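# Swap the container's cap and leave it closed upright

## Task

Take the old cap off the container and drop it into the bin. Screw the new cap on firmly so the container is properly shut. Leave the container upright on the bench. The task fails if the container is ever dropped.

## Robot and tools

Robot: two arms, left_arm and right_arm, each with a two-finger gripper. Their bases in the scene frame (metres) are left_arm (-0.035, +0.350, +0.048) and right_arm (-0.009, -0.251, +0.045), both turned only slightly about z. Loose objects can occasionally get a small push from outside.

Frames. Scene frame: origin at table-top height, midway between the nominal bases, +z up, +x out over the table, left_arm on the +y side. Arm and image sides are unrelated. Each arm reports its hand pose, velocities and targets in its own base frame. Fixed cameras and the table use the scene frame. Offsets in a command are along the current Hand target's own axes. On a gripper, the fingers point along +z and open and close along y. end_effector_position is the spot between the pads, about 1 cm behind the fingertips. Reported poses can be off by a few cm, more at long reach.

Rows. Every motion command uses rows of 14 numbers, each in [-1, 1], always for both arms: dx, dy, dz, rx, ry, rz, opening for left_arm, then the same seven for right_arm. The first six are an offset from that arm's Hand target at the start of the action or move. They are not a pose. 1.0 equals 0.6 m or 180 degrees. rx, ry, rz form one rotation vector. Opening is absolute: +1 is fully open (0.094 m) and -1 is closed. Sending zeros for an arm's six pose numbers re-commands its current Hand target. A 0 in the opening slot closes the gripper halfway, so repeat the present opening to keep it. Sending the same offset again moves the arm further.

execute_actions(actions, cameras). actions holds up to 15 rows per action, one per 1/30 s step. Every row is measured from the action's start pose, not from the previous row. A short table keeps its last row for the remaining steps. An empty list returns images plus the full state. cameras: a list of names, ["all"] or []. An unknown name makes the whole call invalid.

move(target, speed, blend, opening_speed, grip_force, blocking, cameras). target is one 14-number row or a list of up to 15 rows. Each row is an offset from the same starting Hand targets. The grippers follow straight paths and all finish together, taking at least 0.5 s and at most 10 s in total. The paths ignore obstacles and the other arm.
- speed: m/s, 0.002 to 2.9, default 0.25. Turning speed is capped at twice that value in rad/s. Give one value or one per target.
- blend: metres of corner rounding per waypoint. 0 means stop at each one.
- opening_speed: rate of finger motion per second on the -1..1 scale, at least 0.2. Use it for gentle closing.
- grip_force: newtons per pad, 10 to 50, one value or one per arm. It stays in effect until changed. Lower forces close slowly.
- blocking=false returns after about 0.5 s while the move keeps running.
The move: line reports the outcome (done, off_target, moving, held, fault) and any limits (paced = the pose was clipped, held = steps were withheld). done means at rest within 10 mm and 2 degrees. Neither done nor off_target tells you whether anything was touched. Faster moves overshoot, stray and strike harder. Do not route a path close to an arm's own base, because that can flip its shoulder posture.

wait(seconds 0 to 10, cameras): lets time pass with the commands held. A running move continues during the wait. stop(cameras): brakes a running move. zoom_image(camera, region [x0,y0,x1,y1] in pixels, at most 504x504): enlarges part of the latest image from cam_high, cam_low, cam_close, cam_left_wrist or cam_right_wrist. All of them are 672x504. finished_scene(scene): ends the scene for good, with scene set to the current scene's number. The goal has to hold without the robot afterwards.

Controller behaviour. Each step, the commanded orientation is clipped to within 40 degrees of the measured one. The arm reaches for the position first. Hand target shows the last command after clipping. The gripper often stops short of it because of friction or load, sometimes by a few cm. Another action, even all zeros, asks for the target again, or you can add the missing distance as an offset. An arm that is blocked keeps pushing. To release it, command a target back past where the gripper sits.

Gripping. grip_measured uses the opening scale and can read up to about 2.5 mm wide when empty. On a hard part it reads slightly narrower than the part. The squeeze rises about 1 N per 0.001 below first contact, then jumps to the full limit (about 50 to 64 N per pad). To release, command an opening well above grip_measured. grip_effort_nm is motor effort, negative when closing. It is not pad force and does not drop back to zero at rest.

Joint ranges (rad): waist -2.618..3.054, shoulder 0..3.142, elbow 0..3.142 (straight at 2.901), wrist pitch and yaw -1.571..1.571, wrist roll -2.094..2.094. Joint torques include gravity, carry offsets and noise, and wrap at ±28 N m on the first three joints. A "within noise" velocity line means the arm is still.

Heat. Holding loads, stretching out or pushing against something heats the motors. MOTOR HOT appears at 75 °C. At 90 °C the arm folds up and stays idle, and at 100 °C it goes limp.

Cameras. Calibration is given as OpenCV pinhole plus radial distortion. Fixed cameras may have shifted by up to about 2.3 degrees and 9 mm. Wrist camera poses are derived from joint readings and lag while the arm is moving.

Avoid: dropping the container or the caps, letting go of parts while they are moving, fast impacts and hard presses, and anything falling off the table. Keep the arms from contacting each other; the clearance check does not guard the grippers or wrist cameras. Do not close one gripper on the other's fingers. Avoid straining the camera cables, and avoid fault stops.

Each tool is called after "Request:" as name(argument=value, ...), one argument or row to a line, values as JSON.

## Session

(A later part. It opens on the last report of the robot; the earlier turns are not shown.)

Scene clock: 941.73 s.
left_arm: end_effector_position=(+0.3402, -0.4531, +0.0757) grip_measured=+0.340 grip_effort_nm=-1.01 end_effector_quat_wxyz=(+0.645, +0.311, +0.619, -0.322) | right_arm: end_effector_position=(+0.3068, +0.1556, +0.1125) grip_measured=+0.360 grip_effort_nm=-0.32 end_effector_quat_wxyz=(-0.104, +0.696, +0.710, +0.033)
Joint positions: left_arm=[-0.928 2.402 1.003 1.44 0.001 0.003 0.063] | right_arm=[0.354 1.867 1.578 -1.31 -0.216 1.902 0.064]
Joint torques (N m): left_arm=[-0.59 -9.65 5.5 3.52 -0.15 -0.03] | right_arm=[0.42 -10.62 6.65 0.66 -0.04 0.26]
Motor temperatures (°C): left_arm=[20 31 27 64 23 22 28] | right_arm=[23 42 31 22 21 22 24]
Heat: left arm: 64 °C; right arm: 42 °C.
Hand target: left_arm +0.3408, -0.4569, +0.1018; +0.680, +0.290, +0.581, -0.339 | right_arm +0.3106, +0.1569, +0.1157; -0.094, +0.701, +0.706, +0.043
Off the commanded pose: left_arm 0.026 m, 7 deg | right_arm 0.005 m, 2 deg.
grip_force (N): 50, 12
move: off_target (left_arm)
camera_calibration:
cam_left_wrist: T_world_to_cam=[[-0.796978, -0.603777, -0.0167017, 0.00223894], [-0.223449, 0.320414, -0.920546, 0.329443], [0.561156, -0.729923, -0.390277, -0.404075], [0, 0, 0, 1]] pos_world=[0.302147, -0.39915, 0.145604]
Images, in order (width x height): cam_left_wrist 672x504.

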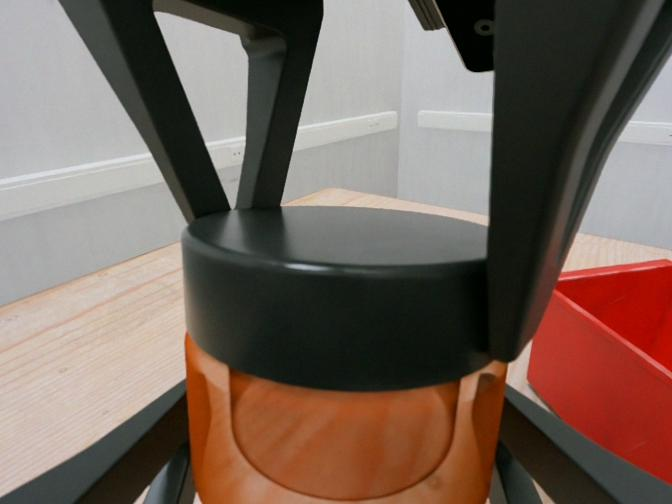

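Request:
move(
  target=[0,0,0,0,0,0,0.2,0,0,0,0,0,0,0.5],
  speed=0.2,
  opening_speed=0.4,
)

Request:
move(
  target=[0,0,0,0,0,0,0.2,0,0,0,0,0,-0.711,0.5],
  speed=0.45,
)

Request:
move(
  target=[0,0,0,0,0,0,0.2,0,0,0,0,0,0,0.22],
  speed=0.1,
  grip_force=[50,25],
  cameras=["cam_left_wrist","cam_right_wrist","cam_low"],
)

Request:
zoom_image(
  camera="cam_low",
  region=[272, 168, 342, 238],
)

Request:
zoom_image(
  camera="cam_left_wrist",
  region=[170, 300, 350, 420],
)

Request:
zoom_image(
  camera="cam_left_wrist",
  region=[340, 300, 520, 420],
)

Scene clock: 943.97 s.
left_arm: end_effector_position=(+0.3402, -0.4531, +0.0757) grip_measured=+0.340 grip_effort_nm=-1.01 end_effector_quat_wxyz=(+0.645, +0.311, +0.619, -0.322) | right_arm: end_effector_position=(+0.3092, +0.1564, +0.1125) grip_measured=+0.498 grip_effort_nm=0.12 end_effector_quat_wxyz=(-0.102, +0.700, +0.706, +0.037)
Joint positions: left_arm=[-0.928 2.402 1.003 1.44 0.001 0.002 0.063] | right_arm=[0.354 1.867 1.578 -1.3 -0.216 1.913 0.07]
Joint torques (N m): left_arm=[-0.61 -9.44 5.41 3.5 -0.18 -0.05] | right_arm=[0.42 -10.63 6.64 0.59 -0.03 0.12]
Motor temperatures (°C): left_arm=[20 31 27 65 23 22 28] | right_arm=[23 42 31 22 21 22 24]
Heat: left arm: 65 °C; right arm: 42 °C.
Hand target: left_arm +0.3408, -0.4569, +0.1018; +0.680, +0.290, +0.582, -0.339 | right_arm +0.3106, +0.1569, +0.1157; -0.094, +0.701, +0.706, +0.043
Off the commanded pose: left_arm 0.026 m, 7 deg | right_arm 0.004 m, 1 deg.
grip_force (N): 50, 12
move: off_target (left_arm)

Scene clock: 947.40 s.
left_arm: end_effector_position=(+0.3402, -0.4531, +0.0757) grip_measured=+0.340 grip_effort_nm=-1.01 end_effector_quat_wxyz=(+0.645, +0.311, +0.619, -0.322) | right_arm: end_effector_position=(+0.3097, +0.1550, +0.1121) grip_measured=+0.498 grip_effort_nm=0.12 end_effector_quat_wxyz=(-0.012, -0.320, +0.942, +0.103)
Joint positions: left_arm=[-0.928 2.402 1.003 1.44 0.001 0.002 0.063] | right_arm=[0.354 1.867 1.578 -1.3 -0.208 -0.304 0.07]
Joint torques (N m): left_arm=[-0.61 -9.51 5.55 3.42 -0.16 -0.01] | right_arm=[0.42 -10.63 6.63 0.59 -0.12 -0.03]
Motor temperatures (°C): left_arm=[20 31 27 65 23 22 28] | right_arm=[23 42 31 22 21 22 24]
Heat: left arm: 65 °C; right arm: 42 °C.
Hand target: left_arm +0.3408, -0.4569, +0.1018; +0.680, +0.290, +0.582, -0.339 | right_arm +0.3105, +0.1570, +0.1157; -0.002, -0.327, +0.939, +0.104
Off the commanded pose: left_arm 0.026 m, 7 deg | right_arm 0.004 m, 1 deg.
grip_force (N): 50, 12
move: off_target (left_arm)

Scene clock: 948.10 s.
left_arm: end_effector_position=(+0.3402, -0.4531, +0.0757) grip_measured=+0.340 grip_effort_nm=-1.01 end_effector_quat_wxyz=(+0.645, +0.311, +0.619, -0.322) | right_arm: end_effector_position=(+0.3093, +0.1558, +0.1122) grip_measured=+0.351 grip_effort_nm=-0.52 end_effector_quat_wxyz=(-0.012, -0.322, +0.941, +0.104)
Joint positions: left_arm=[-0.928 2.402 1.003 1.44 0.001 0.002 0.063] | right_arm=[0.356 1.867 1.578 -1.3 -0.208 -0.304 0.063]
Joint torques (N m): left_arm=[-0.5 -9.37 5.63 3.48 -0.12 -0.04] | right_arm=[0.28 -10.65 6.65 0.59 -0.11 -0.03]
Motor temperatures (°C): left_arm=[20 31 27 65 23 22 28] | right_arm=[23 42 31 22 21 22 24]
Heat: left arm: 65 °C; right arm: 42 °C.
Hand target: left_arm +0.3408, -0.4569, +0.1018; +0.680, +0.290, +0.582, -0.339 | right_arm +0.3106, +0.1569, +0.1157; -0.002, -0.327, +0.939, +0.104
Off the commanded pose: left_arm 0.026 m, 7 deg | right_arm 0.004 m, 1 deg.
grip_force (N): 50, 25
move: off_target (left_arm)
camera_calibration:
cam_left_wrist: T_world_to_cam=[[-0.796962, -0.603821, -0.0158742, 0.00223717], [-0.224064, 0.319936, -0.920563, 0.32943], [0.560934, -0.730097, -0.390271, -0.404061], [0, 0, 0, 1]] pos_world=[0.302248, -0.399049, 0.145603]
cam_right_wrist: T_world_to_cam=[[0.590121, -0.785789, -0.185181, -0.0385915], [-0.714489, -0.615132, 0.333344, 0.317682], [-0.375849, -0.0644033, -0.92444, 0.320335], [0, 0, 0, 1]] pos_world=[0.370151, 0.185722, 0.183087]
Images, in order (width x height): cam_low 672x504, cam_left_wrist 672x504, cam_right_wrist 672x504.

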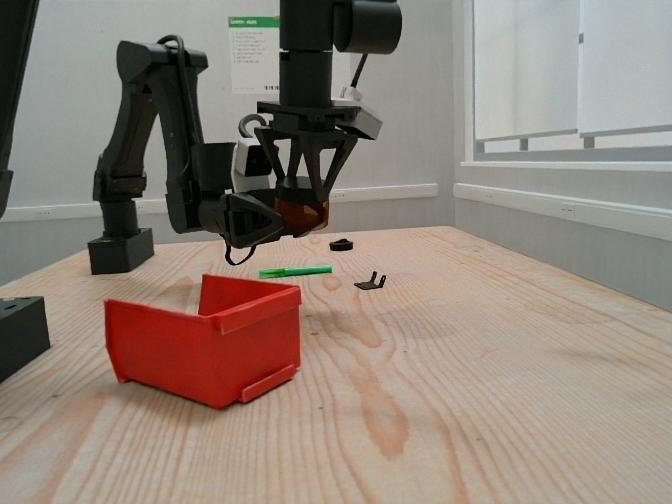

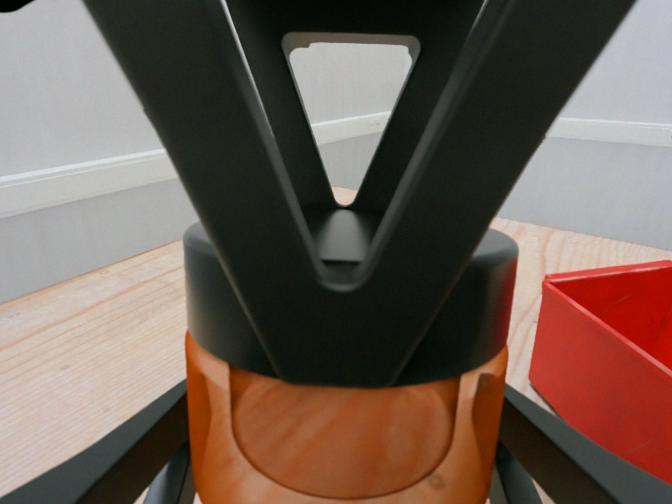

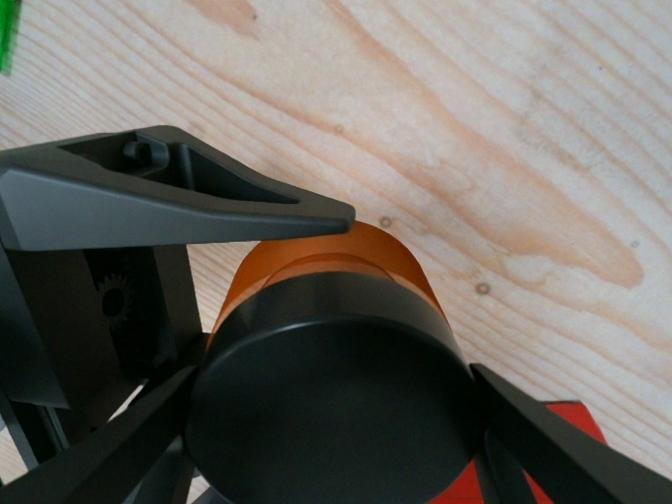

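Scaled by 7.200 from the camera's 672x504 image, which has a finer 960x720 frame.

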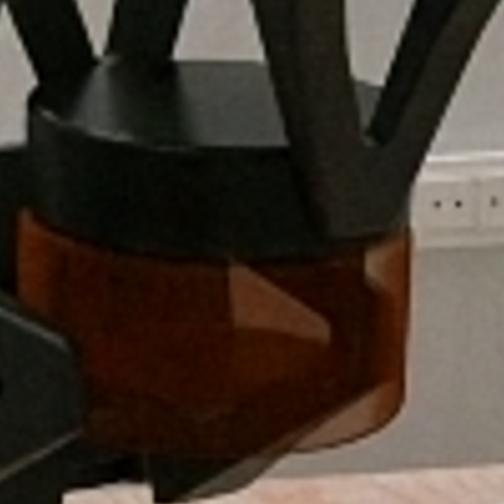

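Scaled by 2.800 from the camera's 672x504 image, which has a finer 960x720 frame.

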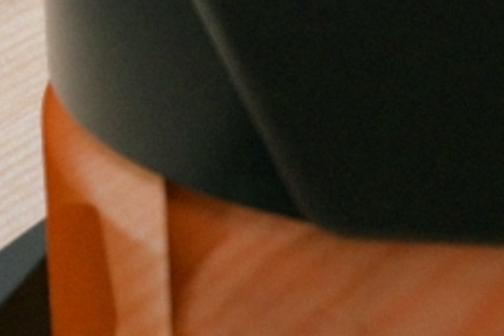

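Scaled by 2.800 from the camera's 672x504 image, which has a finer 960x720 frame.

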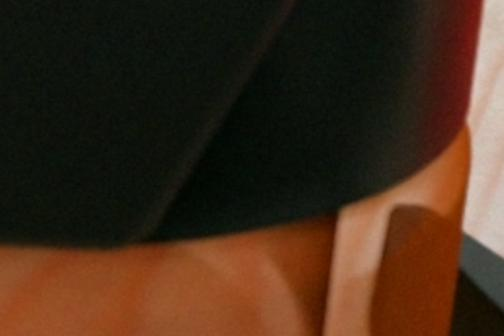

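Request:
move(
  target=[
    [0,0,0,0,0,0,0.2,0,0,0.003,0,0,0.36,0.22],
    [0,0,0,0,0,0,0.2,0,0,0.006,0,0,0.711,0.22],
  ],
  speed=0.25,
  blend=[0.02,0],
  cameras=["cam_left_wrist","cam_low"],
)

Request:
zoom_image(
  camera="cam_left_wrist",
  region=[170, 180, 540, 420],
)

Request:
zoom_image(
  camera="cam_low",
  region=[272, 168, 342, 238],
)

Scene clock: 953.93 s.
left_arm: end_effector_position=(+0.3368, -0.4556, +0.0762) grip_measured=+0.340 grip_effort_nm=-1.00 end_effector_quat_wxyz=(+0.640, +0.315, +0.616, -0.333) | right_arm: end_effector_position=(+0.3063, +0.1564, +0.1121) grip_measured=+0.349 grip_effort_nm=-0.56 end_effector_quat_wxyz=(-0.098, +0.670, +0.735, +0.034)
Joint positions: left_arm=[-0.928 2.402 1.003 1.442 0.024 -0.009 0.063] | right_arm=[0.362 1.867 1.578 -1.31 -0.206 1.837 0.063]
Joint torques (N m): left_arm=[-0.5 -9.72 5.39 3.47 -0.38 0.05] | right_arm=[-0.21 -10.35 5.72 0.75 -0.17 0.96]
Motor temperatures (°C): left_arm=[20 31 27 66 23 22 28] | right_arm=[23 42 31 22 21 22 24]
Heat: left arm: 66 °C; right arm: 42 °C.
Hand target: left_arm +0.3408, -0.4569, +0.1018; +0.680, +0.290, +0.581, -0.339 | right_arm +0.3104, +0.1577, +0.1122; -0.094, +0.701, +0.706, +0.043
Off the commanded pose: left_arm 0.026 m, 7 deg | right_arm 0.004 m, 5 deg.
grip_force (N): 50, 25
move: off_target (left_arm, right_arm)
camera_calibration:
cam_left_wrist: T_world_to_cam=[[-0.811134, -0.584831, -0.00587395, 0.0106818], [-0.222937, 0.318457, -0.921349, 0.328885], [0.540704, -0.746028, -0.388692, -0.404388], [0, 0, 0, 1]] pos_world=[0.300639, -0.400174, 0.145899]
Images, in order (width x height): cam_low 672x504, cam_left_wrist 672x504.

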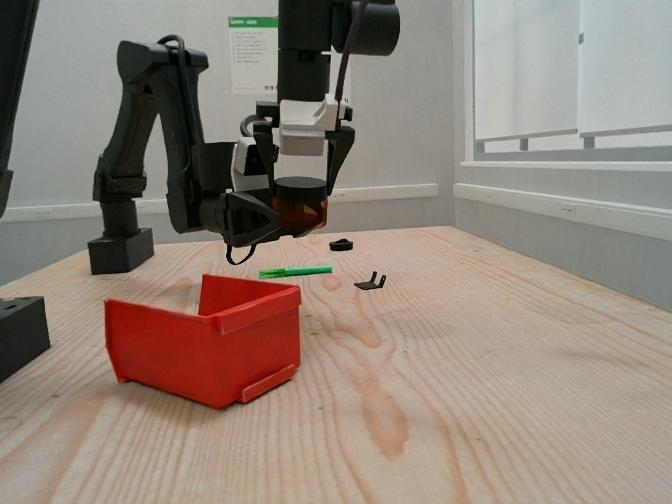

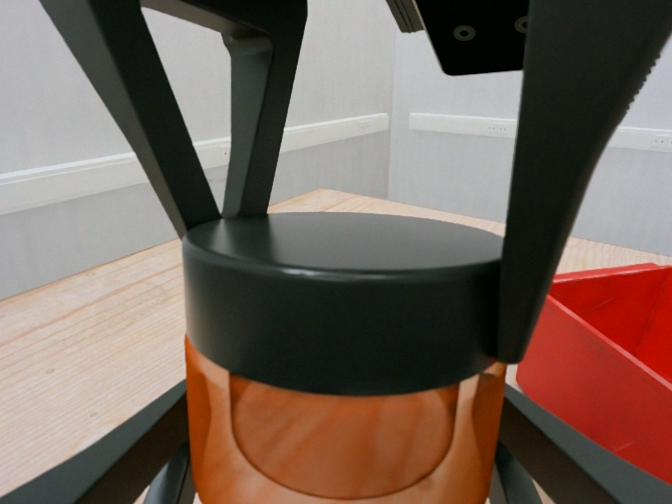

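Scaled by 1.362 from the camera's 672x504 image, which has a finer 960x720 frame.

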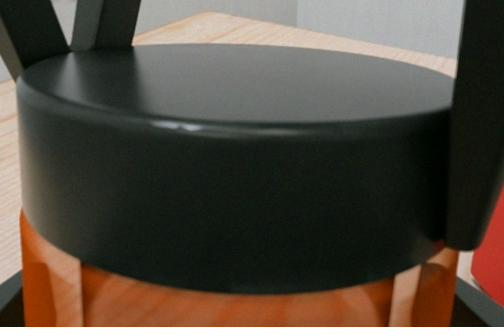

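Scaled by 7.200 from the camera's 672x504 image, which has a finer 960x720 frame.

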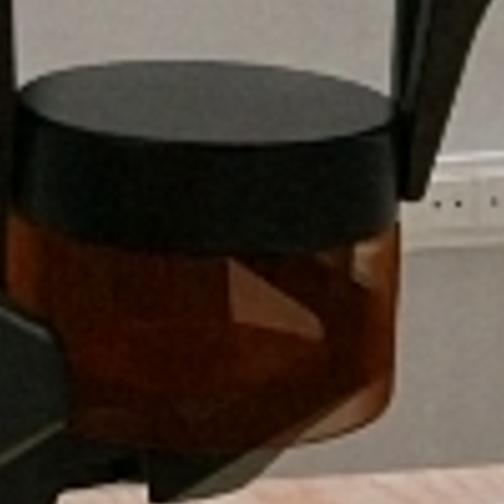

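Request:
move(
  target=[0,0,0,0,0,0,0.2,0,0,0,0,0,-0.02,0.22],
  speed=0.2,
)

Request:
move(
  target=[0,0,0,0,0,0,0.2,0,0,0,0,0,0,0.5],
  speed=0.2,
  opening_speed=0.4,
  cameras=["cam_left_wrist"],
)

Scene clock: 955.77 s.
left_arm: end_effector_position=(+0.3369, -0.4555, +0.0762) grip_measured=+0.340 grip_effort_nm=-1.01 end_effector_quat_wxyz=(+0.641, +0.315, +0.616, -0.333) | right_arm: end_effector_position=(+0.3063, +0.1564, +0.1121) grip_measured=+0.349 grip_effort_nm=-0.56 end_effector_quat_wxyz=(-0.098, +0.667, +0.738, +0.035)
Joint positions: left_arm=[-0.928 2.402 1.003 1.442 0.023 -0.009 0.063] | right_arm=[0.362 1.867 1.578 -1.31 -0.206 1.829 0.063]
Joint torques (N m): left_arm=[-0.32 -9.54 5.46 3.43 -0.34 0.09] | right_arm=[-0.14 -10.51 5.61 0.78 -0.15 0.4]
Motor temperatures (°C): left_arm=[20 31 27 66 23 22 28] | right_arm=[23 42 31 22 21 22 24]
Heat: left arm: 66 °C; right arm: 42 °C.
Hand target: left_arm +0.3408, -0.4569, +0.1018; +0.680, +0.290, +0.581, -0.339 | right_arm +0.3103, +0.1577, +0.1122; -0.093, +0.678, +0.727, +0.046
Off the commanded pose: left_arm 0.026 m, 7 deg | right_arm 0.004 m, 2 deg.
grip_force (N): 50, 25
move: off_target (left_arm)

Scene clock: 956.73 s.
left_arm: end_effector_position=(+0.3393, -0.4537, +0.0762) grip_measured=+0.340 grip_effort_nm=-1.01 end_effector_quat_wxyz=(+0.643, +0.309, +0.619, -0.328) | right_arm: end_effector_position=(+0.3114, +0.1583, +0.1120) grip_measured=+0.498 grip_effort_nm=0.12 end_effector_quat_wxyz=(-0.093, +0.675, +0.731, +0.043)
Joint positions: left_arm=[-0.928 2.402 1.003 1.442 0.007 -0.009 0.063] | right_arm=[0.362 1.867 1.578 -1.288 -0.206 1.853 0.07]
Joint torques (N m): left_arm=[-0.58 -9.61 5.35 3.51 -0.18 0.1] | right_arm=[-0.12 -10.62 5.55 0.65 -0.14 0.12]
Motor temperatures (°C): left_arm=[20 31 27 67 23 22 28] | right_arm=[23 42 31 22 21 22 24]
Heat: left arm: 67 °C; right arm: 42 °C.
Hand target: left_arm +0.3408, -0.4569, +0.1018; +0.680, +0.290, +0.581, -0.339 | right_arm +0.3103, +0.1577, +0.1122; -0.093, +0.678, +0.727, +0.046
Off the commanded pose: left_arm 0.026 m, 7 deg | right_arm 0.001 m, 1 deg.
grip_force (N): 50, 25
move: off_target (left_arm)
camera_calibration:
cam_left_wrist: T_world_to_cam=[[-0.801009, -0.598631, -0.00507998, 0.0040232], [-0.228932, 0.314146, -0.921359, 0.328948], [0.55315, -0.736854, -0.388679, -0.404451], [0, 0, 0, 1]] pos_world=[0.302251, -0.39895, 0.145898]
Images, in order (width x height): cam_left_wrist 672x504.

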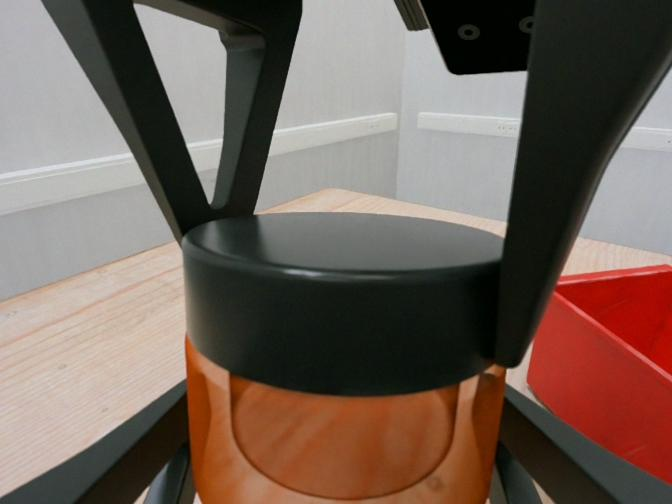

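Request:
move(
  target=[0,0,0,0,0,0,0.2,0,0,0,0,0,-0.5,0.5],
  speed=0.4,
  cameras=["cam_right_wrist","cam_left_wrist","cam_close"],
)

Request:
zoom_image(
  camera="cam_close",
  region=[127, 145, 247, 275],
)

Scene clock: 960.23 s.
left_arm: end_effector_position=(+0.3396, -0.4536, +0.0762) grip_measured=+0.340 grip_effort_nm=-1.01 end_effector_quat_wxyz=(+0.643, +0.309, +0.619, -0.328) | right_arm: end_effector_position=(+0.3114, +0.1583, +0.1120) grip_measured=+0.498 grip_effort_nm=0.12 end_effector_quat_wxyz=(-0.036, -0.032, +0.994, +0.096)
Joint positions: left_arm=[-0.928 2.402 1.003 1.442 0.005 -0.009 0.063] | right_arm=[0.362 1.867 1.578 -1.288 -0.206 0.297 0.07]
Joint torques (N m): left_arm=[-0.5 -9.57 5.46 3.41 -0.22 0.11] | right_arm=[-0.12 -10.59 5.53 0.62 -0.14 -0.03]
Motor temperatures (°C): left_arm=[20 31 27 67 23 22 28] | right_arm=[23 42 31 22 21 22 24]
Heat: left arm: 67 °C; right arm: 42 °C.
Hand target: left_arm +0.3408, -0.4569, +0.1018; +0.680, +0.290, +0.581, -0.339 | right_arm +0.3104, +0.1577, +0.1122; -0.033, -0.035, +0.994, +0.098
Off the commanded pose: left_arm 0.026 m, 7 deg | right_arm 0.001 m, 1 deg.
grip_force (N): 50, 25
move: off_target (left_arm)
camera_calibration:
cam_left_wrist: T_world_to_cam=[[-0.800077, -0.599877, -0.00503759, 0.00338025], [-0.229468, 0.313787, -0.921348, 0.328956], [0.554276, -0.735993, -0.388706, -0.404424], [0, 0, 0, 1]] pos_world=[0.302352, -0.398848, 0.145898]
cam_right_wrist: T_world_to_cam=[[0.0395871, -0.983907, -0.174239, 0.163627], [-0.893241, -0.112999, 0.435146, 0.285631], [-0.447832, 0.138412, -0.88334, 0.306863], [0, 0, 0, 1]] pos_world=[0.386082, 0.150796, 0.175283]
Images, in order (width x height): cam_close 672x504, cam_left_wrist 672x504, cam_right_wrist 672x504.

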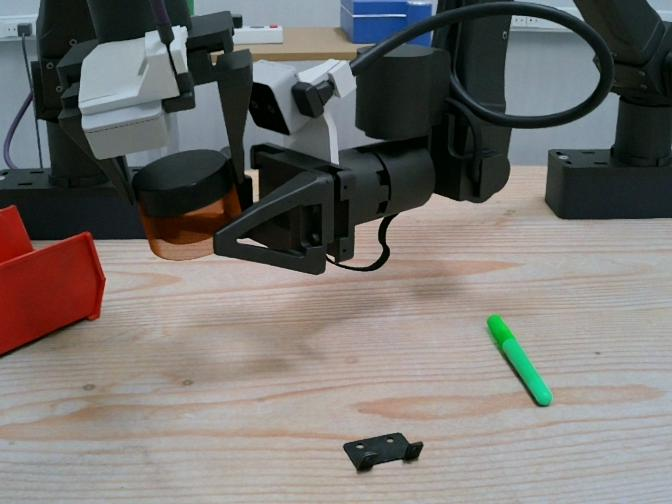

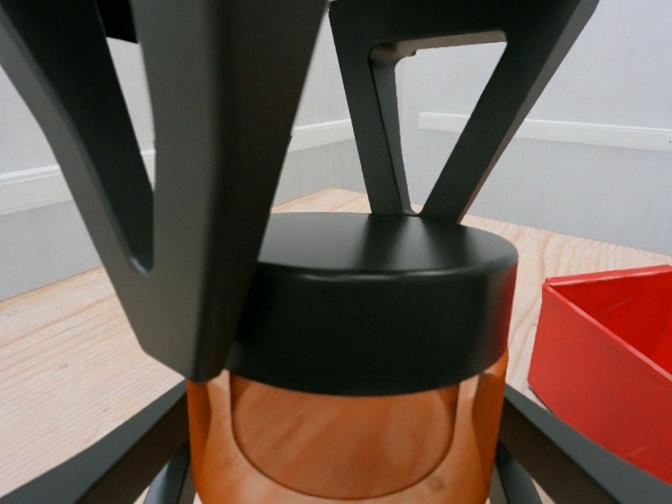

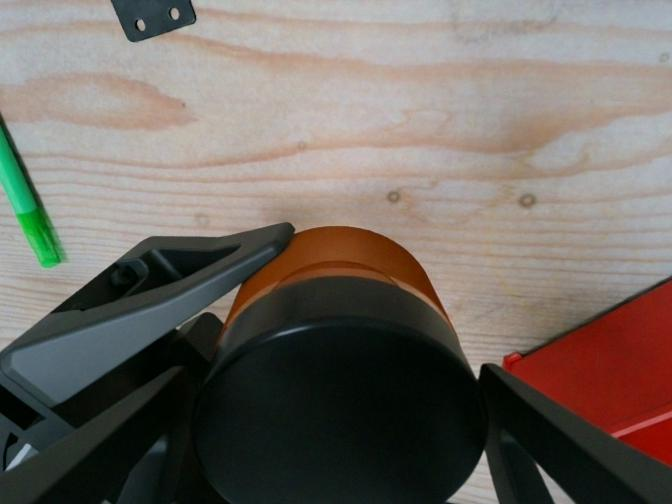

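Scaled by 3.877 from the camera's 672x504 image, which has a finer 960x720 frame.

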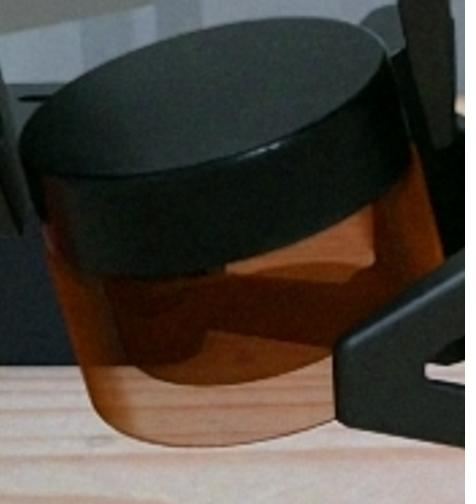

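Request:
move(
  target=[0,0,0,0,0,0,0.2,0,-0.0015,0,0,0,0,0.2],
  speed=0.1,
  grip_force=[50,50],
  opening_speed=0.3,
)

Request:
move(
  target=[0,0,0,0,0,0,0.2,0,0,0.001,0,0,0.15,0.2],
  speed=0.2,
  cameras=["cam_left_wrist"],
)

Scene clock: 962.10 s.
left_arm: end_effector_position=(+0.3397, -0.4535, +0.0762) grip_measured=+0.340 grip_effort_nm=-1.00 end_effector_quat_wxyz=(+0.644, +0.309, +0.619, -0.327) | right_arm: end_effector_position=(+0.3115, +0.1582, +0.1120) grip_measured=+0.332 grip_effort_nm=-1.02 end_effector_quat_wxyz=(-0.036, -0.033, +0.994, +0.096)
Joint positions: left_arm=[-0.928 2.402 1.003 1.442 0.005 -0.009 0.063] | right_arm=[0.362 1.867 1.578 -1.288 -0.206 0.295 0.063]
Joint torques (N m): left_arm=[-0.61 -9.74 5.63 3.43 -0.22 0.09] | right_arm=[-0.31 -10.66 5.35 0.62 -0.15 -0.03]
Motor temperatures (°C): left_arm=[20 31 27 68 23 22 28] | right_arm=[23 42 31 22 21 22 24]
Heat: left arm: 68 °C; right arm: 42 °C.
Hand target: left_arm +0.3408, -0.4569, +0.1018; +0.680, +0.290, +0.581, -0.339 | right_arm +0.3104, +0.1567, +0.1120; -0.033, -0.035, +0.994, +0.098
Off the commanded pose: left_arm 0.026 m, 7 deg | right_arm 0.002 m, 0 deg.
move: off_target (left_arm)

Scene clock: 964.00 s.
left_arm: end_effector_position=(+0.3321, -0.4588, +0.0761) grip_measured=+0.339 grip_effort_nm=-1.01 end_effector_quat_wxyz=(+0.629, +0.314, +0.616, -0.354) | right_arm: end_effector_position=(+0.3089, +0.1517, +0.1111) grip_measured=+0.330 grip_effort_nm=-1.02 end_effector_quat_wxyz=(-0.053, +0.132, +0.987, +0.072)
Joint positions: left_arm=[-0.928 2.402 1.003 1.442 0.056 -0.043 0.063] | right_arm=[0.362 1.867 1.578 -1.307 -0.176 0.625 0.063]
Joint torques (N m): left_arm=[-0.54 -9.76 5.05 3.43 -0.66 0.48] | right_arm=[-0.47 -10.11 5.79 0.71 -0.52 1.44]
Motor temperatures (°C): left_arm=[20 31 27 68 23 22 28] | right_arm=[23 42 31 22 21 22 24]
Heat: left arm: 68 °C; right arm: 42 °C.
Hand target: left_arm +0.3408, -0.4569, +0.1018; +0.680, +0.290, +0.581, -0.339 | right_arm +0.3103, +0.1568, +0.1114; -0.055, +0.198, +0.975, +0.088
Off the commanded pose: left_arm 0.027 m, 8 deg | right_arm 0.005 m, 8 deg.
move: off_target (left_arm, right_arm)
camera_calibration:
cam_left_wrist: T_world_to_cam=[[-0.829931, -0.557189, 0.0274792, 0.0213004], [-0.237784, 0.308761, -0.920937, 0.329282], [0.504652, -0.770848, -0.388741, -0.40358], [0, 0, 0, 1]] pos_world=[0.299643, -0.4009, 0.145775]
Images, in order (width x height): cam_left_wrist 672x504.

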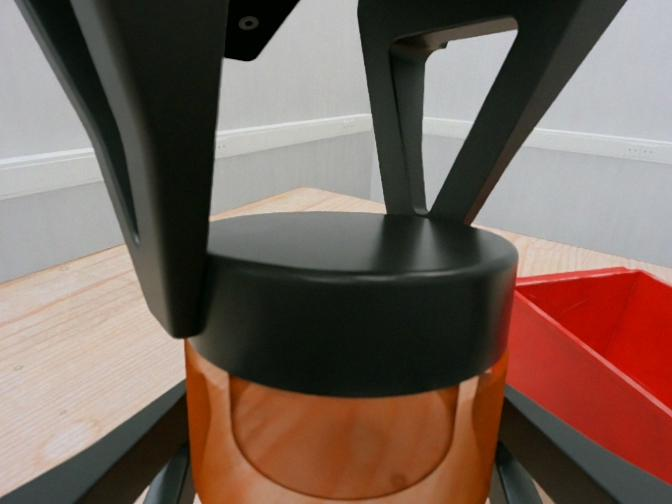

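Request:
move(
  target=[0,0,0,0,0,0,0.2,0,0,0,0,0,0.08,0.2],
  speed=0.15,
  cameras=["cam_left_wrist","cam_right_wrist","cam_low"],
)

Request:
zoom_image(
  camera="cam_left_wrist",
  region=[170, 180, 540, 420],
)

Scene clock: 966.30 s.
left_arm: end_effector_position=(+0.3321, -0.4588, +0.0761) grip_measured=+0.339 grip_effort_nm=-1.01 end_effector_quat_wxyz=(+0.628, +0.312, +0.617, -0.356) | right_arm: end_effector_position=(+0.3040, +0.1512, +0.1115) grip_measured=+0.330 grip_effort_nm=-1.02 end_effector_quat_wxyz=(-0.070, +0.239, +0.966, +0.063)
Joint positions: left_arm=[-0.928 2.402 1.003 1.442 0.056 -0.05 0.063] | right_arm=[0.362 1.867 1.578 -1.326 -0.184 0.843 0.063]
Joint torques (N m): left_arm=[-0.54 -9.76 5.44 3.39 -0.68 0.53] | right_arm=[-0.62 -9.89 5.97 0.83 -0.47 1.75]
Motor temperatures (°C): left_arm=[20 31 27 68 23 22 28] | right_arm=[23 41 31 22 21 22 24]
Heat: left arm: 68 °C; right arm: 41 °C.
Hand target: left_arm +0.3408, -0.4569, +0.1018; +0.680, +0.290, +0.581, -0.339 | right_arm +0.3104, +0.1568, +0.1114; -0.065, +0.319, +0.942, +0.080
Off the commanded pose: left_arm 0.027 m, 8 deg | right_arm 0.008 m, 10 deg.
move: off_target (left_arm, right_arm)
camera_calibration:
cam_left_wrist: T_world_to_cam=[[-0.82999, -0.556722, 0.0343047, 0.0209599], [-0.242896, 0.305387, -0.920728, 0.329463], [0.502114, -0.772528, -0.388694, -0.403548], [0, 0, 0, 1]] pos_world=[0.300049, -0.400697, 0.14577]
cam_right_wrist: T_world_to_cam=[[-0.485004, -0.871946, -0.066946, 0.287493], [-0.759564, 0.382079, 0.526383, 0.152637], [-0.433399, 0.306147, -0.847608, 0.270259], [0, 0, 0, 1]] pos_world=[0.372503, 0.10962, 0.167974]
Images, in order (width x height): cam_low 672x504, cam_left_wrist 672x504, cam_right_wrist 672x504.

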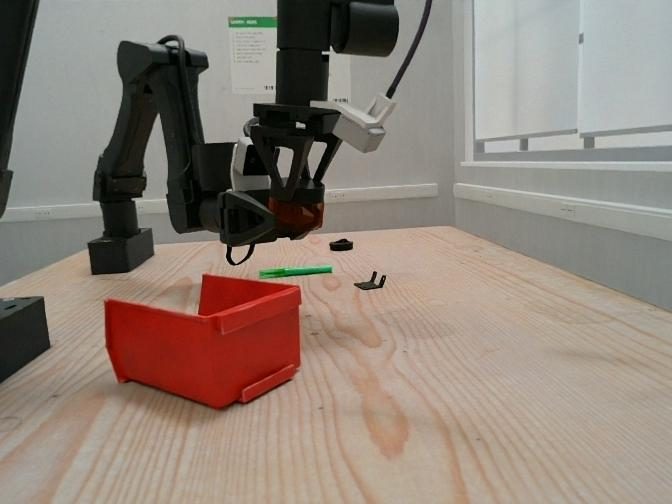

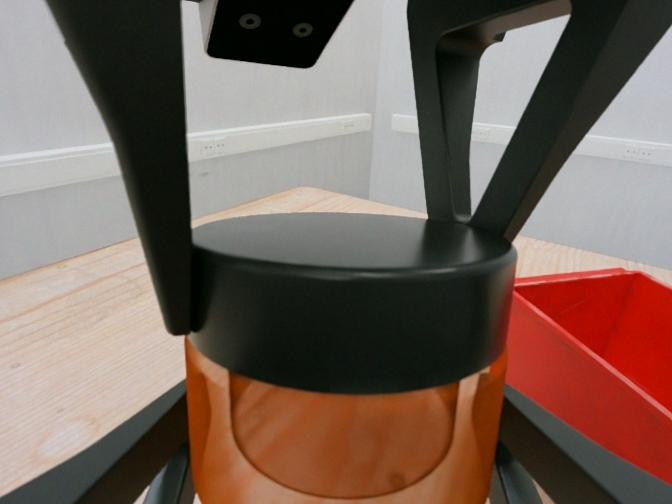

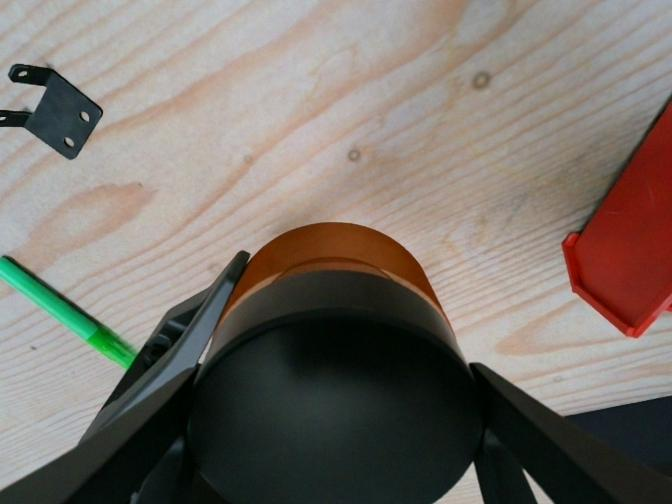

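Scaled by 1.362 from the camera's 672x504 image, which has a finer 960x720 frame.

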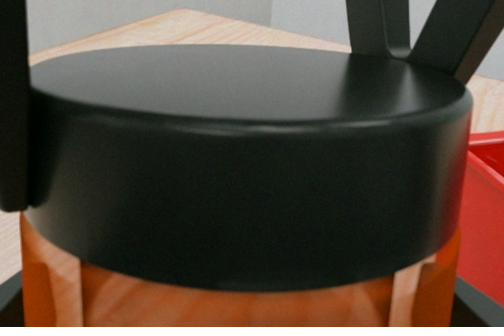

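Request:
move(
  target=[0,0,0,0,0,0,0.2,0,0,0,0,0,-0.055,0.2],
  speed=0.2,
)

Request:
move(
  target=[0,0,0,0,0,0,0.2,0,0,0,0,0,0,0.5],
  speed=0.2,
  opening_speed=0.4,
  cameras=["cam_left_wrist"],
)

Request:
zoom_image(
  camera="cam_left_wrist",
  region=[170, 300, 350, 420],
)

Request:
zoom_image(
  camera="cam_left_wrist",
  region=[340, 300, 520, 420],
)

Scene clock: 969.80 s.
left_arm: end_effector_position=(+0.3361, -0.4561, +0.0762) grip_measured=+0.339 grip_effort_nm=-1.01 end_effector_quat_wxyz=(+0.636, +0.310, +0.618, -0.341) | right_arm: end_effector_position=(+0.3072, +0.1538, +0.1116) grip_measured=+0.330 grip_effort_nm=-1.02 end_effector_quat_wxyz=(-0.064, +0.216, +0.972, +0.072)
Joint positions: left_arm=[-0.928 2.402 1.003 1.442 0.029 -0.029 0.063] | right_arm=[0.362 1.867 1.578 -1.31 -0.191 0.796 0.063]
Joint torques (N m): left_arm=[-0.47 -9.33 5.61 3.41 -0.41 0.35] | right_arm=[-0.31 -10.47 5.35 0.79 -0.31 0.52]
Motor temperatures (°C): left_arm=[20 31 27 68 23 22 28] | right_arm=[23 41 31 22 21 23 24]
Heat: left arm: 68 °C; right arm: 41 °C.
Hand target: left_arm +0.3408, -0.4569, +0.1018; +0.680, +0.290, +0.581, -0.339 | right_arm +0.3103, +0.1568, +0.1114; -0.058, +0.237, +0.966, +0.086
Off the commanded pose: left_arm 0.026 m, 7 deg | right_arm 0.004 m, 3 deg.
move: off_target (left_arm, right_arm)

Scene clock: 970.87 s.
left_arm: end_effector_position=(+0.3393, -0.4538, +0.0762) grip_measured=+0.339 grip_effort_nm=-1.01 end_effector_quat_wxyz=(+0.643, +0.308, +0.619, -0.329) | right_arm: end_effector_position=(+0.3110, +0.1567, +0.1118) grip_measured=+0.498 grip_effort_nm=0.12 end_effector_quat_wxyz=(-0.060, +0.233, +0.968, +0.079)
Joint positions: left_arm=[-0.928 2.402 1.003 1.442 0.007 -0.012 0.063] | right_arm=[0.362 1.867 1.578 -1.292 -0.198 0.832 0.07]
Joint torques (N m): left_arm=[-0.54 -9.52 5.6 3.48 -0.17 0.16] | right_arm=[-0.29 -10.63 5.2 0.68 -0.22 0.11]
Motor temperatures (°C): left_arm=[20 31 27 69 23 22 28] | right_arm=[23 41 31 22 21 23 24]
Heat: left arm: 69 °C; right arm: 41 °C.
Hand target: left_arm +0.3408, -0.4569, +0.1018; +0.680, +0.290, +0.581, -0.339 | right_arm +0.3104, +0.1569, +0.1114; -0.058, +0.236, +0.966, +0.086
Off the commanded pose: left_arm 0.026 m, 7 deg | right_arm 0.001 m, 1 deg.
move: off_target (left_arm)
camera_calibration:
cam_left_wrist: T_world_to_cam=[[-0.801289, -0.598275, -0.00170272, 0.00395932], [-0.231306, 0.312418, -0.921354, 0.328934], [0.551755, -0.737877, -0.388722, -0.40434], [0, 0, 0, 1]] pos_world=[0.302353, -0.398749, 0.145896]
Images, in order (width x height): cam_left_wrist 672x504.

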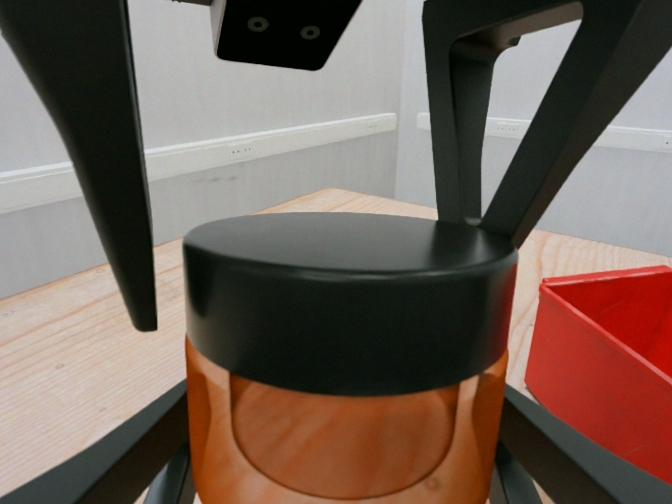

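Scaled by 2.800 from the camera's 672x504 image, which has a finer 960x720 frame.

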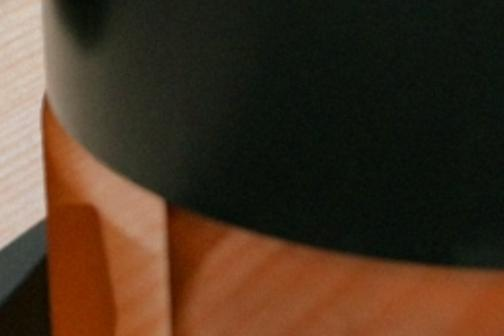

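Scaled by 2.800 from the camera's 672x504 image, which has a finer 960x720 frame.

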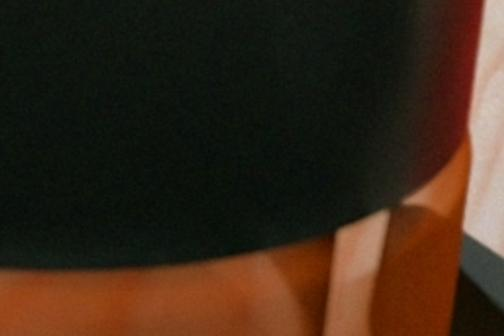

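Request:
move(
  target=[0,0,0,0,0,0,0.2,0,0,0,0,0,0,0.2],
  speed=0.2,
  opening_speed=0.4,
)

Request:
move(
  target=[0,0,0,0,0,0,0.2,0,0,0,0,0,0.05,0.2],
  speed=0.2,
)

Request:
move(
  target=[0,0,0,0,0,0,0.2,0,0,0,0,0,0.05,0.2],
  speed=0.2,
)

Request:
move(
  target=[0,0,0,0,0,0,0.2,0,0,0,0,0,0.05,0.2],
  speed=0.2,
)

Scene clock: 973.43 s.
left_arm: end_effector_position=(+0.3398, -0.4534, +0.0762) grip_measured=+0.339 grip_effort_nm=-1.01 end_effector_quat_wxyz=(+0.643, +0.307, +0.620, -0.328) | right_arm: end_effector_position=(+0.3110, +0.1567, +0.1118) grip_measured=+0.332 grip_effort_nm=-1.02 end_effector_quat_wxyz=(-0.060, +0.233, +0.967, +0.079)
Joint positions: left_arm=[-0.928 2.402 1.003 1.442 0.004 -0.012 0.063] | right_arm=[0.362 1.867 1.578 -1.291 -0.198 0.833 0.063]
Joint torques (N m): left_arm=[-0.53 -9.47 5.55 3.38 -0.14 0.14] | right_arm=[-0.31 -10.63 5.19 0.67 -0.23 0.1]
Motor temperatures (°C): left_arm=[20 31 27 69 23 22 28] | right_arm=[23 41 31 22 21 22 24]
Heat: left arm: 69 °C; right arm: 41 °C.
Hand target: left_arm +0.3408, -0.4569, +0.1018; +0.680, +0.290, +0.581, -0.339 | right_arm +0.3104, +0.1569, +0.1114; -0.058, +0.237, +0.966, +0.086
Off the commanded pose: left_arm 0.026 m, 7 deg | right_arm 0.001 m, 1 deg.
move: off_target (left_arm)

Scene clock: 974.37 s.
left_arm: end_effector_position=(+0.3364, -0.4559, +0.0762) grip_measured=+0.339 grip_effort_nm=-1.01 end_effector_quat_wxyz=(+0.636, +0.309, +0.619, -0.342) | right_arm: end_effector_position=(+0.3084, +0.1543, +0.1116) grip_measured=+0.332 grip_effort_nm=-1.02 end_effector_quat_wxyz=(-0.065, +0.255, +0.962, +0.071)
Joint positions: left_arm=[-0.928 2.402 1.003 1.442 0.027 -0.032 0.063] | right_arm=[0.362 1.867 1.578 -1.305 -0.191 0.878 0.063]
Joint torques (N m): left_arm=[-0.64 -9.65 5.49 3.37 -0.4 0.34] | right_arm=[-0.43 -10.24 5.59 0.72 -0.34 1.27]
Motor temperatures (°C): left_arm=[20 31 27 69 23 22 28] | right_arm=[23 41 31 22 21 23 24]
Heat: left arm: 69 °C; right arm: 41 °C.
Hand target: left_arm +0.3408, -0.4569, +0.1018; +0.680, +0.290, +0.581, -0.339 | right_arm +0.3104, +0.1569, +0.1114; -0.065, +0.312, +0.945, +0.081
Off the commanded pose: left_arm 0.026 m, 7 deg | right_arm 0.003 m, 7 deg.
move: off_target (left_arm, right_arm)

Scene clock: 975.37 s.
left_arm: end_effector_position=(+0.3333, -0.4580, +0.0761) grip_measured=+0.339 grip_effort_nm=-1.01 end_effector_quat_wxyz=(+0.630, +0.311, +0.618, -0.352) | right_arm: end_effector_position=(+0.3073, +0.1507, +0.1111) grip_measured=+0.332 grip_effort_nm=-1.02 end_effector_quat_wxyz=(-0.067, +0.309, +0.947, +0.058)
Joint positions: left_arm=[-0.928 2.402 1.003 1.442 0.048 -0.045 0.063] | right_arm=[0.362 1.867 1.578 -1.314 -0.174 0.989 0.063]
Joint torques (N m): left_arm=[-0.62 -9.52 5.5 3.36 -0.55 0.46] | right_arm=[-0.53 -9.95 5.98 0.76 -0.55 1.7]
Motor temperatures (°C): left_arm=[20 31 27 69 23 22 28] | right_arm=[23 41 31 22 21 23 24]
Heat: left arm: 69 °C; right arm: 41 °C.
Hand target: left_arm +0.3408, -0.4569, +0.1018; +0.680, +0.290, +0.581, -0.339 | right_arm +0.3104, +0.1569, +0.1114; -0.071, +0.385, +0.917, +0.075
Off the commanded pose: left_arm 0.027 m, 8 deg | right_arm 0.007 m, 10 deg.
move: off_target (left_arm, right_arm)

Scene clock: 976.63 s.
left_arm: end_effector_position=(+0.3324, -0.4586, +0.0761) grip_measured=+0.339 grip_effort_nm=-1.01 end_effector_quat_wxyz=(+0.629, +0.313, +0.617, -0.354) | right_arm: end_effector_position=(+0.3064, +0.1489, +0.1109) grip_measured=+0.332 grip_effort_nm=-1.02 end_effector_quat_wxyz=(-0.071, +0.384, +0.919, +0.047)
Joint positions: left_arm=[-0.928 2.402 1.003 1.442 0.054 -0.046 0.063] | right_arm=[0.362 1.867 1.578 -1.32 -0.167 1.15 0.063]
Joint torques (N m): left_arm=[-0.57 -9.69 5.38 3.39 -0.66 0.5] | right_arm=[-0.5 -9.88 6.06 0.77 -0.63 1.66]
Motor temperatures (°C): left_arm=[20 31 27 69 23 22 28] | right_arm=[23 41 31 22 21 23 24]
Heat: left arm: 69 °C; right arm: 41 °C.
Hand target: left_arm +0.3408, -0.4569, +0.1018; +0.680, +0.290, +0.581, -0.339 | right_arm +0.3103, +0.1569, +0.1114; -0.077, +0.455, +0.884, +0.070
Off the commanded pose: left_arm 0.027 m, 8 deg | right_arm 0.009 m, 9 deg.
move: off_target (left_arm, right_arm)

Request:
move(
  target=[0,0,0,0,0,0,0.2,0,0,0,0,0,-0.09,0.2],
  speed=0.2,
)

Request:
move(
  target=[0,0,0,0,0,0,0.45,0,0,0,0,0,0,0.2],
  speed=0.2,
  opening_speed=0.2,
  cameras=["all"],
)

Scene clock: 982.43 s.
left_arm: end_effector_position=(+0.3408, -0.4526, +0.0762) grip_measured=+0.339 grip_effort_nm=-1.01 end_effector_quat_wxyz=(+0.646, +0.308, +0.620, -0.323) | right_arm: end_effector_position=(+0.3120, +0.1560, +0.1107) grip_measured=+0.332 grip_effort_nm=-1.02 end_effector_quat_wxyz=(-0.065, +0.337, +0.937, +0.071)
Joint positions: left_arm=[-0.928 2.402 1.003 1.442 -0.003 -0.003 0.063] | right_arm=[0.362 1.867 1.574 -1.285 -0.193 1.051 0.063]
Joint torques (N m): left_arm=[-0.4 -9.47 5.74 3.46 -0.08 0.07] | right_arm=[-0.24 -10.65 5.48 0.61 -0.28 -0.22]
Motor temperatures (°C): left_arm=[20 31 27 70 23 22 28] | right_arm=[23 41 31 22 21 23 25]
Heat: left arm: 70 °C; right arm: 41 °C.
Hand target: left_arm +0.3408, -0.4569, +0.1018; +0.680, +0.290, +0.581, -0.339 | right_arm +0.3103, +0.1570, +0.1114; -0.066, +0.326, +0.940, +0.080
Off the commanded pose: left_arm 0.026 m, 7 deg | right_arm 0.002 m, 2 deg.
move: off_target (left_arm)

Scene clock: 983.90 s.
left_arm: end_effector_position=(+0.3409, -0.4525, +0.0763) grip_measured=+0.447 grip_effort_nm=0.17 end_effector_quat_wxyz=(+0.646, +0.307, +0.620, -0.323) | right_arm: end_effector_position=(+0.3124, +0.1563, +0.1107) grip_measured=+0.332 grip_effort_nm=-1.02 end_effector_quat_wxyz=(-0.064, +0.327, +0.940, +0.072)
Joint positions: left_arm=[-0.928 2.402 1.003 1.442 -0.004 -0.003 0.068] | right_arm=[0.362 1.867 1.574 -1.283 -0.193 1.031 0.063]
Joint torques (N m): left_arm=[-0.49 -9.32 5.33 3.46 -0.06 0] | right_arm=[-0.27 -10.66 5.48 0.6 -0.28 -0.01]
Motor temperatures (°C): left_arm=[20 31 27 70 23 22 28] | right_arm=[23 41 31 22 21 23 25]
Heat: left arm: 70 °C; right arm: 41 °C.
Hand target: left_arm +0.3408, -0.4569, +0.1019; +0.680, +0.290, +0.581, -0.339 | right_arm +0.3103, +0.1569, +0.1114; -0.066, +0.326, +0.940, +0.080
Off the commanded pose: left_arm 0.026 m, 6 deg | right_arm 0.002 m, 1 deg.
move: off_target (left_arm)
camera_calibration:
cam_left_wrist: T_world_to_cam=[[-0.794153, -0.607629, -0.0103861, -0.0000118968], [-0.228134, 0.313917, -0.921635, 0.328789], [0.563273, -0.72955, -0.387919, -0.40452], [0, 0, 0, 1]] pos_world=[0.302854, -0.398337, 0.146103]
cam_right_wrist: T_world_to_cam=[[-0.636975, -0.767434, -0.0728589, 0.327664], [-0.677392, 0.512102, 0.528101, 0.111315], [-0.367972, 0.385741, -0.84605, 0.23862], [0, 0, 0, 1]] pos_world=[0.371923, 0.10241, 0.166972]

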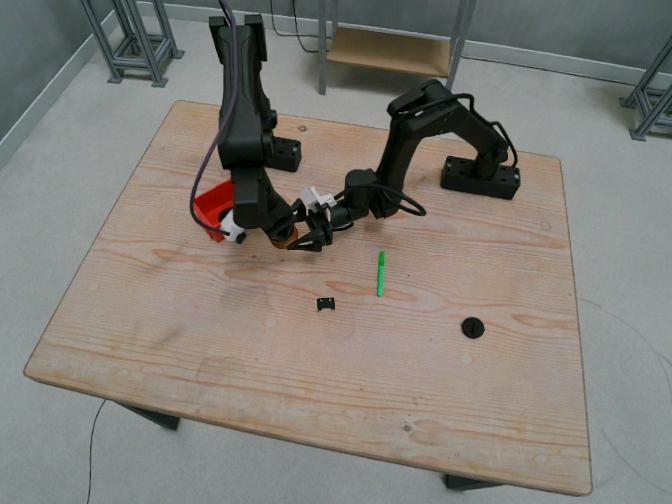

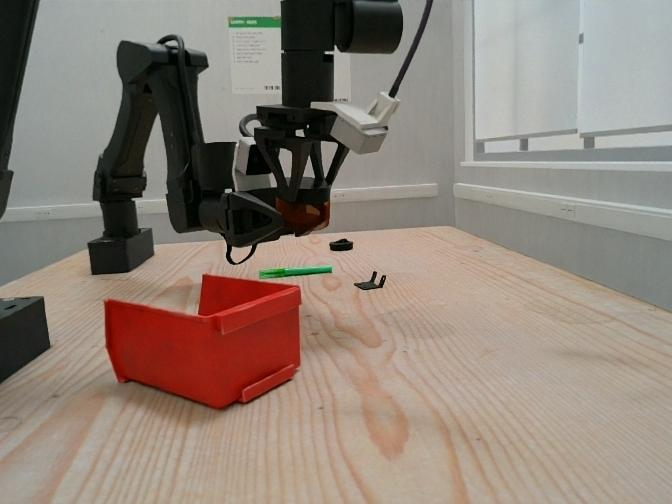

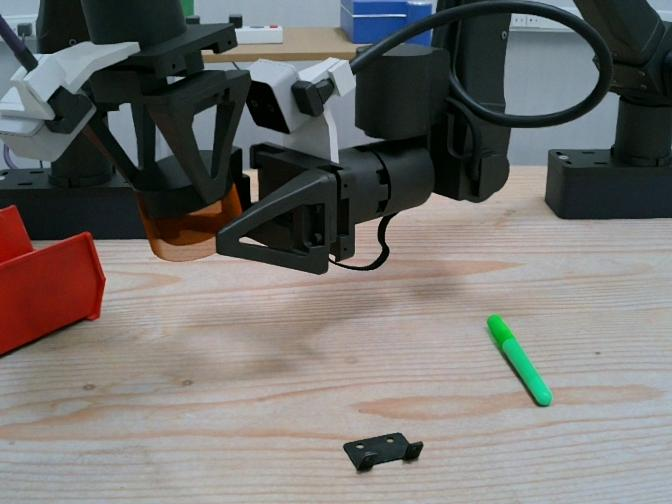

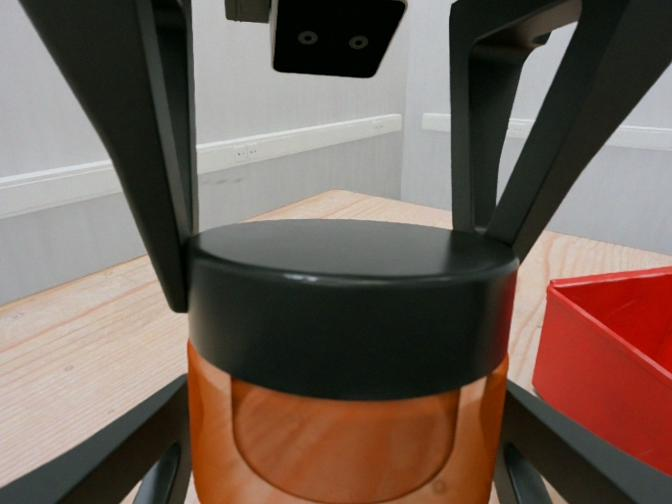

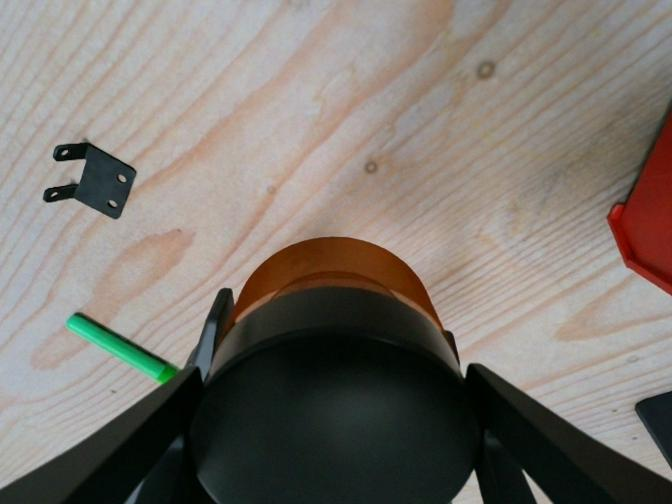

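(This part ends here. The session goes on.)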